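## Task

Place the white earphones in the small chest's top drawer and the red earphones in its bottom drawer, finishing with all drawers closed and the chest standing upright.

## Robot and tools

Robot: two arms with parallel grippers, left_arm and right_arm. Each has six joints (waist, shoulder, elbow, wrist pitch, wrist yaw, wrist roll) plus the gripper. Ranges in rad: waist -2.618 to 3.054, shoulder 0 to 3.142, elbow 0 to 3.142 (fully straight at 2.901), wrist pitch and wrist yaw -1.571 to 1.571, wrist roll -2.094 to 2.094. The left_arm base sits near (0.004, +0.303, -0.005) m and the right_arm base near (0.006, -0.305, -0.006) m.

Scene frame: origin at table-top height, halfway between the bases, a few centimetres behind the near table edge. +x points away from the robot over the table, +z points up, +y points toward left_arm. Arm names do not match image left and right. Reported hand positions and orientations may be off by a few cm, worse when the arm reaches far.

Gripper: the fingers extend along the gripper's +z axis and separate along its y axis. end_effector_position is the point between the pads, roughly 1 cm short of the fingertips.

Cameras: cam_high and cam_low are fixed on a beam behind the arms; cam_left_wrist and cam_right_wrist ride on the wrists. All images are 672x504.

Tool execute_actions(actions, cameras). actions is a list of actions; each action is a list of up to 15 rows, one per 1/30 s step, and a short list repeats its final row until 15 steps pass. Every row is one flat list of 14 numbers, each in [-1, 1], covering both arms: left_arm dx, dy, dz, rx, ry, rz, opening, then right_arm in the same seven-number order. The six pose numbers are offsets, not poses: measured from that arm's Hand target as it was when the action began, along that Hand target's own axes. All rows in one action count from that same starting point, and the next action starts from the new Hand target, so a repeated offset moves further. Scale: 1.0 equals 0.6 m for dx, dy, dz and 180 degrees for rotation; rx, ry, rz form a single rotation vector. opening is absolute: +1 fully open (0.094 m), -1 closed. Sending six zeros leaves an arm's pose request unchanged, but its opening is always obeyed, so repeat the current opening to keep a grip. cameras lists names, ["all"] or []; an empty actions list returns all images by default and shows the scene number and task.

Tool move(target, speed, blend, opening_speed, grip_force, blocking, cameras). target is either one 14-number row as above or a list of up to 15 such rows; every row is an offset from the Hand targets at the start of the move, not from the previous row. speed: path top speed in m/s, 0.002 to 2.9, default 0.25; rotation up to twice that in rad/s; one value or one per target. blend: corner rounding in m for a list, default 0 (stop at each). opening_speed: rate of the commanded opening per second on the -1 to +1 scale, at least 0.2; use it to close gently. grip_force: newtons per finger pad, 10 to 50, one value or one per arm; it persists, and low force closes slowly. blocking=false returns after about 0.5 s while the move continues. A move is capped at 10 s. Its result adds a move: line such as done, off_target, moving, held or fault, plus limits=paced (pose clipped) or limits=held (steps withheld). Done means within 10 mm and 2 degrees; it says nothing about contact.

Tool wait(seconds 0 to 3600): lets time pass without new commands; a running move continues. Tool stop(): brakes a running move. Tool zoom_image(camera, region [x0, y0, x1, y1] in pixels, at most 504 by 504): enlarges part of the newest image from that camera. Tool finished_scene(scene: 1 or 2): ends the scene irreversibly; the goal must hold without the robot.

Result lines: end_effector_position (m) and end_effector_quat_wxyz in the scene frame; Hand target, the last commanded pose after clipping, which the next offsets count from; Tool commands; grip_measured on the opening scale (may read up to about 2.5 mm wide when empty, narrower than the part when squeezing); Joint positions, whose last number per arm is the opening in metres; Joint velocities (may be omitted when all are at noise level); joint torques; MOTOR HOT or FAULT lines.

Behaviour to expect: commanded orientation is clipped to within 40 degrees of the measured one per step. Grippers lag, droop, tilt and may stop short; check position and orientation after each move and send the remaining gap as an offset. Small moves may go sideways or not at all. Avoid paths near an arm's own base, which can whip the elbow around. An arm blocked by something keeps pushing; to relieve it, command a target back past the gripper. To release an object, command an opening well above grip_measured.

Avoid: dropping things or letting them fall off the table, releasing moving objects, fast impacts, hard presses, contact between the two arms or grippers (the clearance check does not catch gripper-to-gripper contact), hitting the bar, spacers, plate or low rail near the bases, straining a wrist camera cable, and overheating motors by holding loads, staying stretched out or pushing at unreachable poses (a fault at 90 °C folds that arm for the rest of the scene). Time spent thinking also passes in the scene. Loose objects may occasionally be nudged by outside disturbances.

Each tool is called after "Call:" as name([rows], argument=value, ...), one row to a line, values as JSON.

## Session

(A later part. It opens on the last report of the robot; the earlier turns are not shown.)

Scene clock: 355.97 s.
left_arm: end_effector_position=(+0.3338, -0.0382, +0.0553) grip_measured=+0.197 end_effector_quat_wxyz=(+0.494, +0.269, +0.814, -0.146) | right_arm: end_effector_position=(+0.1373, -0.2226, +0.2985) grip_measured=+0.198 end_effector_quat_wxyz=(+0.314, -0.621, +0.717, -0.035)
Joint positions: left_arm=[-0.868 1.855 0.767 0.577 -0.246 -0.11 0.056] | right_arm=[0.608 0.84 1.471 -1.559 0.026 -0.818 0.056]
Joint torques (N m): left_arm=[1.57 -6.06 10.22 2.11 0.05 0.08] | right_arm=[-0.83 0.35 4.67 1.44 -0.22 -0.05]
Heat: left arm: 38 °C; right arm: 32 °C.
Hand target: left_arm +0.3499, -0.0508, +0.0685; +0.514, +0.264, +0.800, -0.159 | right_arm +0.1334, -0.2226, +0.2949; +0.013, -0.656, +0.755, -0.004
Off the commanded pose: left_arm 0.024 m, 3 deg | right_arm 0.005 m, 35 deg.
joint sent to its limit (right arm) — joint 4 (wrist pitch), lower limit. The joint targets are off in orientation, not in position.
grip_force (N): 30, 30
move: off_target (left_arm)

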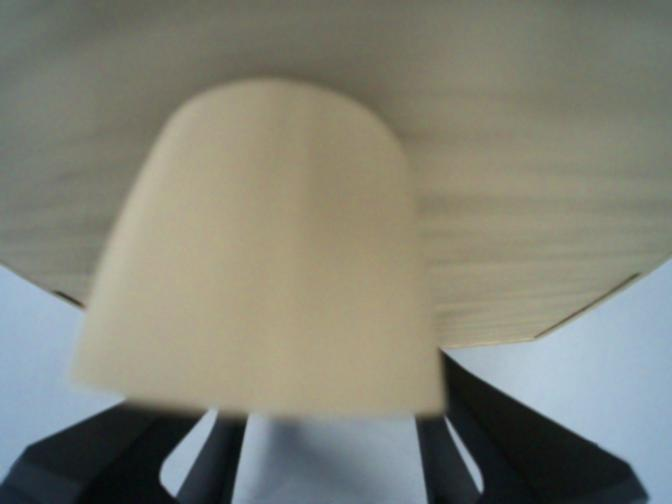

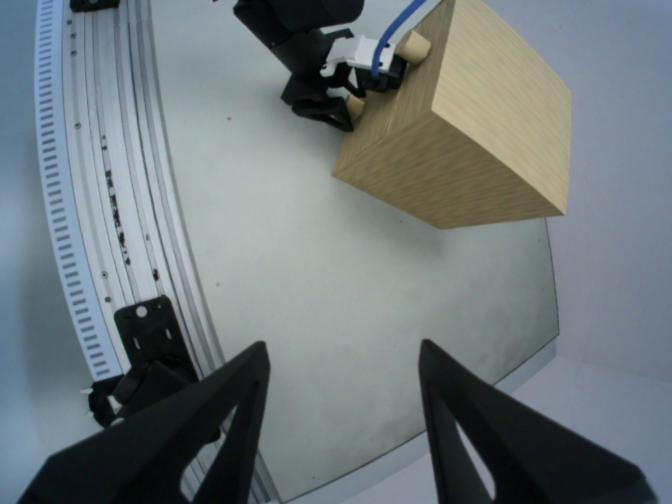

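Closed. Back off and verify.

Call:
move([
  [0.0,0,-0.25,0,0,0,0.2,0,0,0,0,0,0,0.2],
  [-0.1,0,-0.32,0,-0.05,0,0.2,0,0,0,0,0,0,0.2],
], speed=0.2, blend=[0.03,0], cameras=["all"])

Call:
zoom_image(camera="cam_left_wrist", region=[150, 40, 500, 300])

Scene clock: 359.37 s.
left_arm: end_effector_position=(+0.2265, +0.0365, +0.1845) grip_measured=+0.197 end_effector_quat_wxyz=(+0.559, +0.260, +0.768, -0.174) | right_arm: end_effector_position=(+0.1373, -0.2226, +0.2985) grip_measured=+0.198 end_effector_quat_wxyz=(+0.314, -0.621, +0.717, -0.035)
Joint positions: left_arm=[-1.055 1.006 0.5 0.149 -0.421 -0.133 0.056] | right_arm=[0.608 0.84 1.471 -1.559 0.026 -0.818 0.056]
Joint torques (N m): left_arm=[-0.65 -4.1 10.21 1.78 -0.39 0.01] | right_arm=[-0.85 0.2 4.49 1.34 -0.24 -0.09]
Heat: left arm: 39 °C; right arm: 32 °C.
Hand target: left_arm +0.2279, +0.0348, +0.2037; +0.576, +0.251, +0.757, -0.180 | right_arm +0.1334, -0.2226, +0.2949; +0.013, -0.656, +0.755, -0.004
Off the commanded pose: left_arm 0.019 m, 3 deg | right_arm 0.005 m, 35 deg.
joint sent to its limit (right arm) — joint 4 (wrist pitch), lower limit. The joint targets are off in orientation, not in position.
grip_force (N): 30, 30
move: off_target (left_arm)

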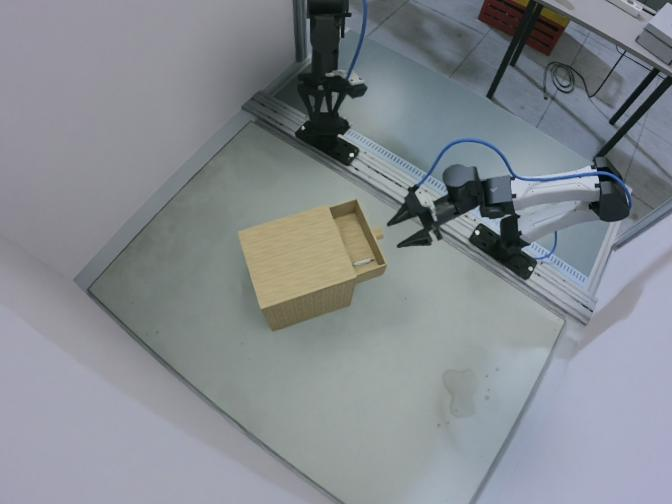

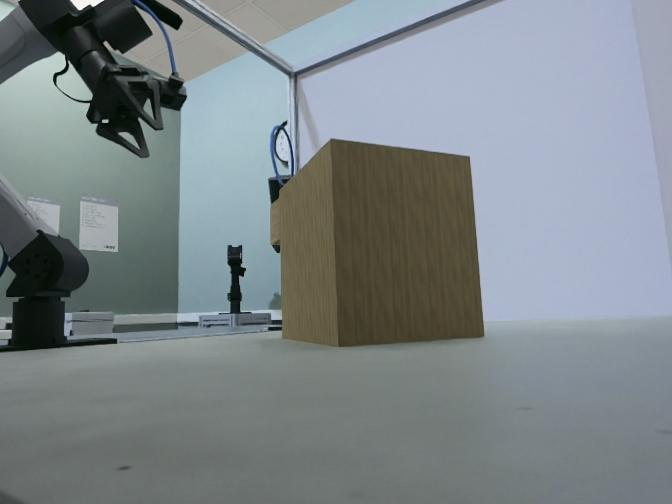

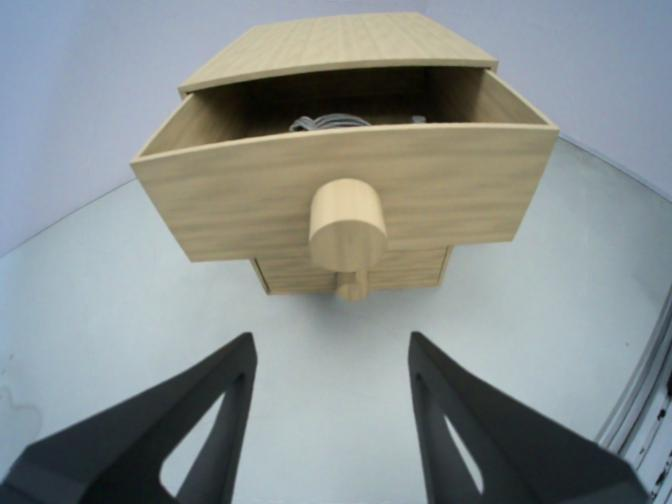

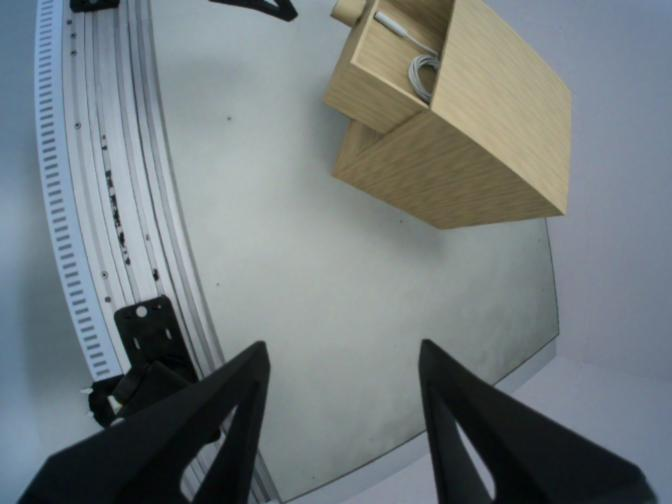

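Scaled by 1.440 from the camera's image (finer frame: 960x720).

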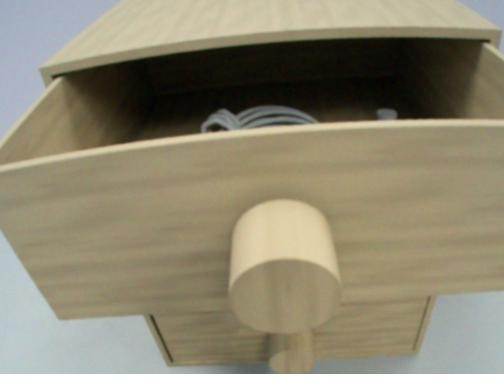

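Call:
move([
  [-0.009,-0.008,-0.088,0,-0.06,0,0.3,0,0,0,0,0,0,0.2],
  [-0.093,-0.008,0.197,0,-0.06,0,0.3,0,0,0,0,0,0,0.2],
], speed=[0.2,0.12], cameras=["cam_left_wrist","cam_right_wrist","cam_high"])

Call:
zoom_image(camera="cam_right_wrist", region=[280, 0, 580, 240])

Scene clock: 368.43 s.
left_arm: end_effector_position=(+0.3229, -0.0371, +0.2128) grip_measured=+0.297 end_effector_quat_wxyz=(+0.632, +0.235, +0.713, -0.192) | right_arm: end_effector_position=(+0.1373, -0.2226, +0.2985) grip_measured=+0.198 end_effector_quat_wxyz=(+0.314, -0.621, +0.717, -0.035)
Joint positions: left_arm=[-0.907 1.528 0.758 0.631 -0.312 -0.025 0.061] | right_arm=[0.608 0.84 1.471 -1.559 0.026 -0.818 0.056]
Joint torques (N m): left_arm=[0.77 -4.75 10.11 2.18 0.13 0.03] | right_arm=[-0.75 0.43 4.63 1.38 -0.26 -0.06]
Heat: left arm: 40 °C; right arm: 33 °C.
Hand target: left_arm +0.3294, -0.0450, +0.2250; +0.644, +0.233, +0.700, -0.202 | right_arm +0.1334, -0.2226, +0.2949; +0.013, -0.656, +0.755, -0.004
Off the commanded pose: left_arm 0.016 m, 2 deg | right_arm 0.005 m, 35 deg.
joint sent to its limit (right arm) — joint 4 (wrist pitch), lower limit. The joint targets are off in orientation, not in position.
grip_force (N): 30, 30
move: off_target (left_arm)
Images, in order (width x height): cam_high 672x504, cam_left_wrist 672x504, cam_right_wrist 672x504.

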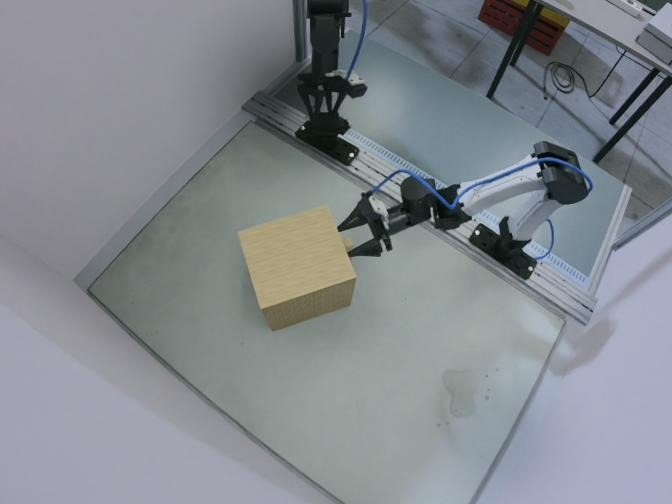

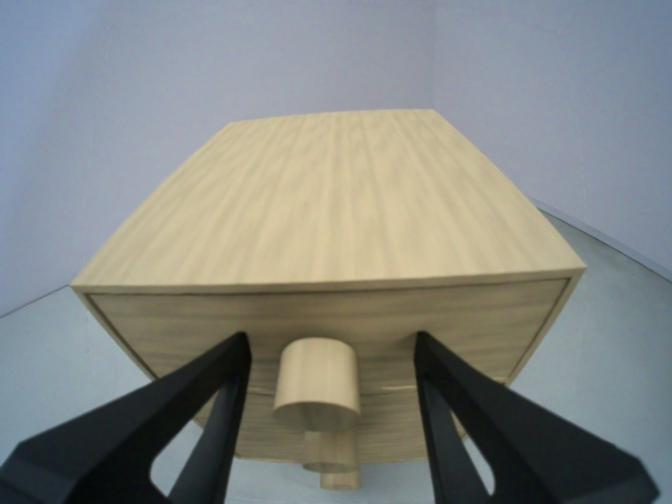

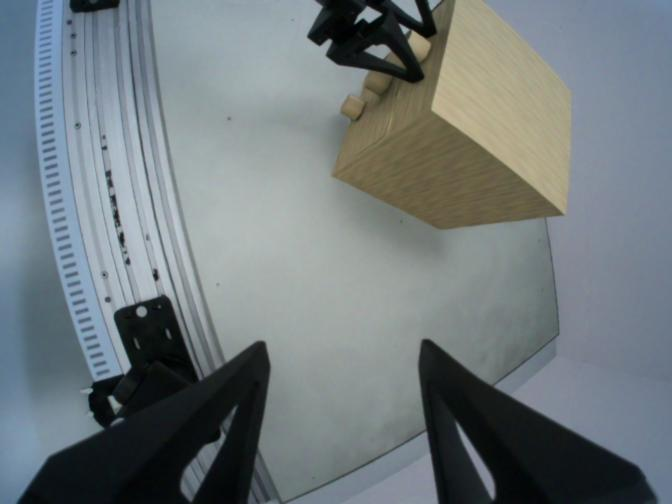

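Scaled by 1.680 from the camera's image (finer frame: 960x720).

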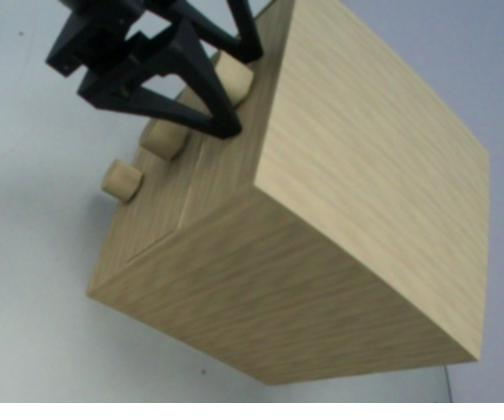

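Call:
move([
  [-0.003,0,0.016,0,0,0,0.3,0,0,0,0,0,0,0.2],
  [0,0,-0.2,0,0,0,0.3,0,0,0,0,0,0,0.2],
], speed=[0.06,0.2], cameras=["cam_left_wrist","cam_right_wrist","cam_high"])

Call:
zoom_image(camera="cam_left_wrist", region=[120, 140, 500, 460])

Call:
zoom_image(camera="cam_right_wrist", region=[280, 0, 580, 240])

Scene clock: 373.50 s.
left_arm: end_effector_position=(+0.2337, +0.0213, +0.2328) grip_measured=+0.297 end_effector_quat_wxyz=(+0.640, +0.244, +0.701, -0.200) | right_arm: end_effector_position=(+0.1373, -0.2226, +0.2985) grip_measured=+0.198 end_effector_quat_wxyz=(+0.314, -0.621, +0.717, -0.035)
Joint positions: left_arm=[-1.068 1.042 0.49 0.435 -0.45 -0.025 0.061] | right_arm=[0.608 0.84 1.471 -1.559 0.026 -0.818 0.056]
Joint torques (N m): left_arm=[-0.64 -4.34 6.93 1.92 -0.26 -0.17] | right_arm=[-1.01 0.42 4.48 1.44 -0.25 -0.01]
Heat: left arm: 40 °C; right arm: 33 °C.
Hand target: left_arm +0.2324, +0.0249, +0.2355; +0.644, +0.233, +0.700, -0.202 | right_arm +0.1334, -0.2226, +0.2949; +0.013, -0.656, +0.755, -0.004
Off the commanded pose: left_arm 0.005 m, 1 deg | right_arm 0.005 m, 35 deg.
joint sent to its limit (right arm) — joint 4 (wrist pitch), lower limit. The joint targets are off in orientation, not in position.
grip_force (N): 30, 30
move: done
Images, in order (width x height): cam_high 672x504, cam_left_wrist 672x504, cam_right_wrist 672x504.

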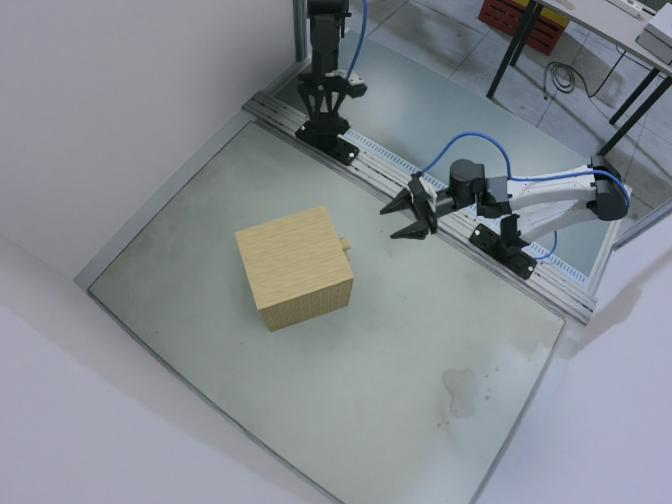

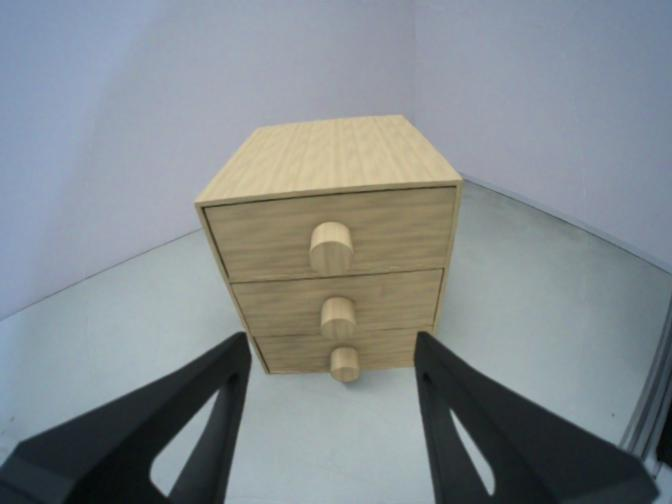

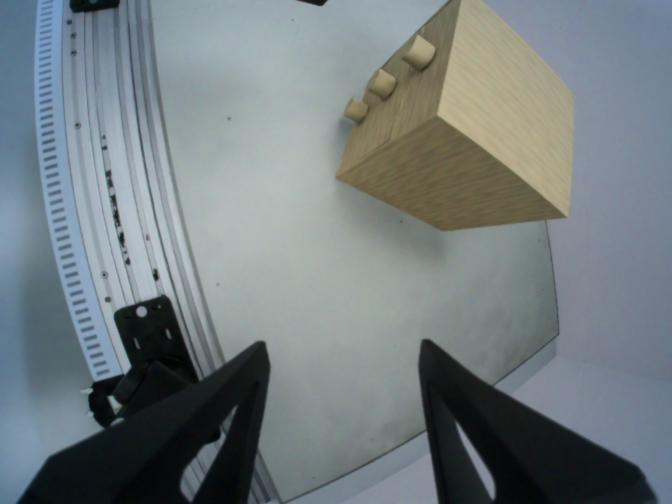

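Scaled by 1.326 from the camera's image (finer frame: 960x720).

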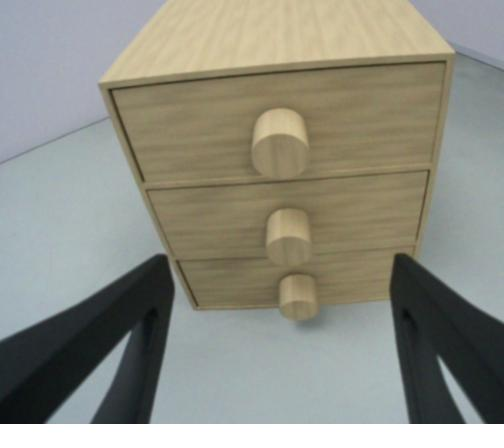

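Scaled by 1.680 from the camera's image (finer frame: 960x720).

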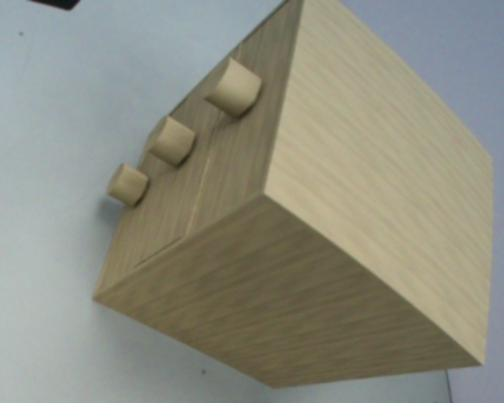

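All shut.

Call:
finished_scene(scene=1)

The scene is finished: the task was done.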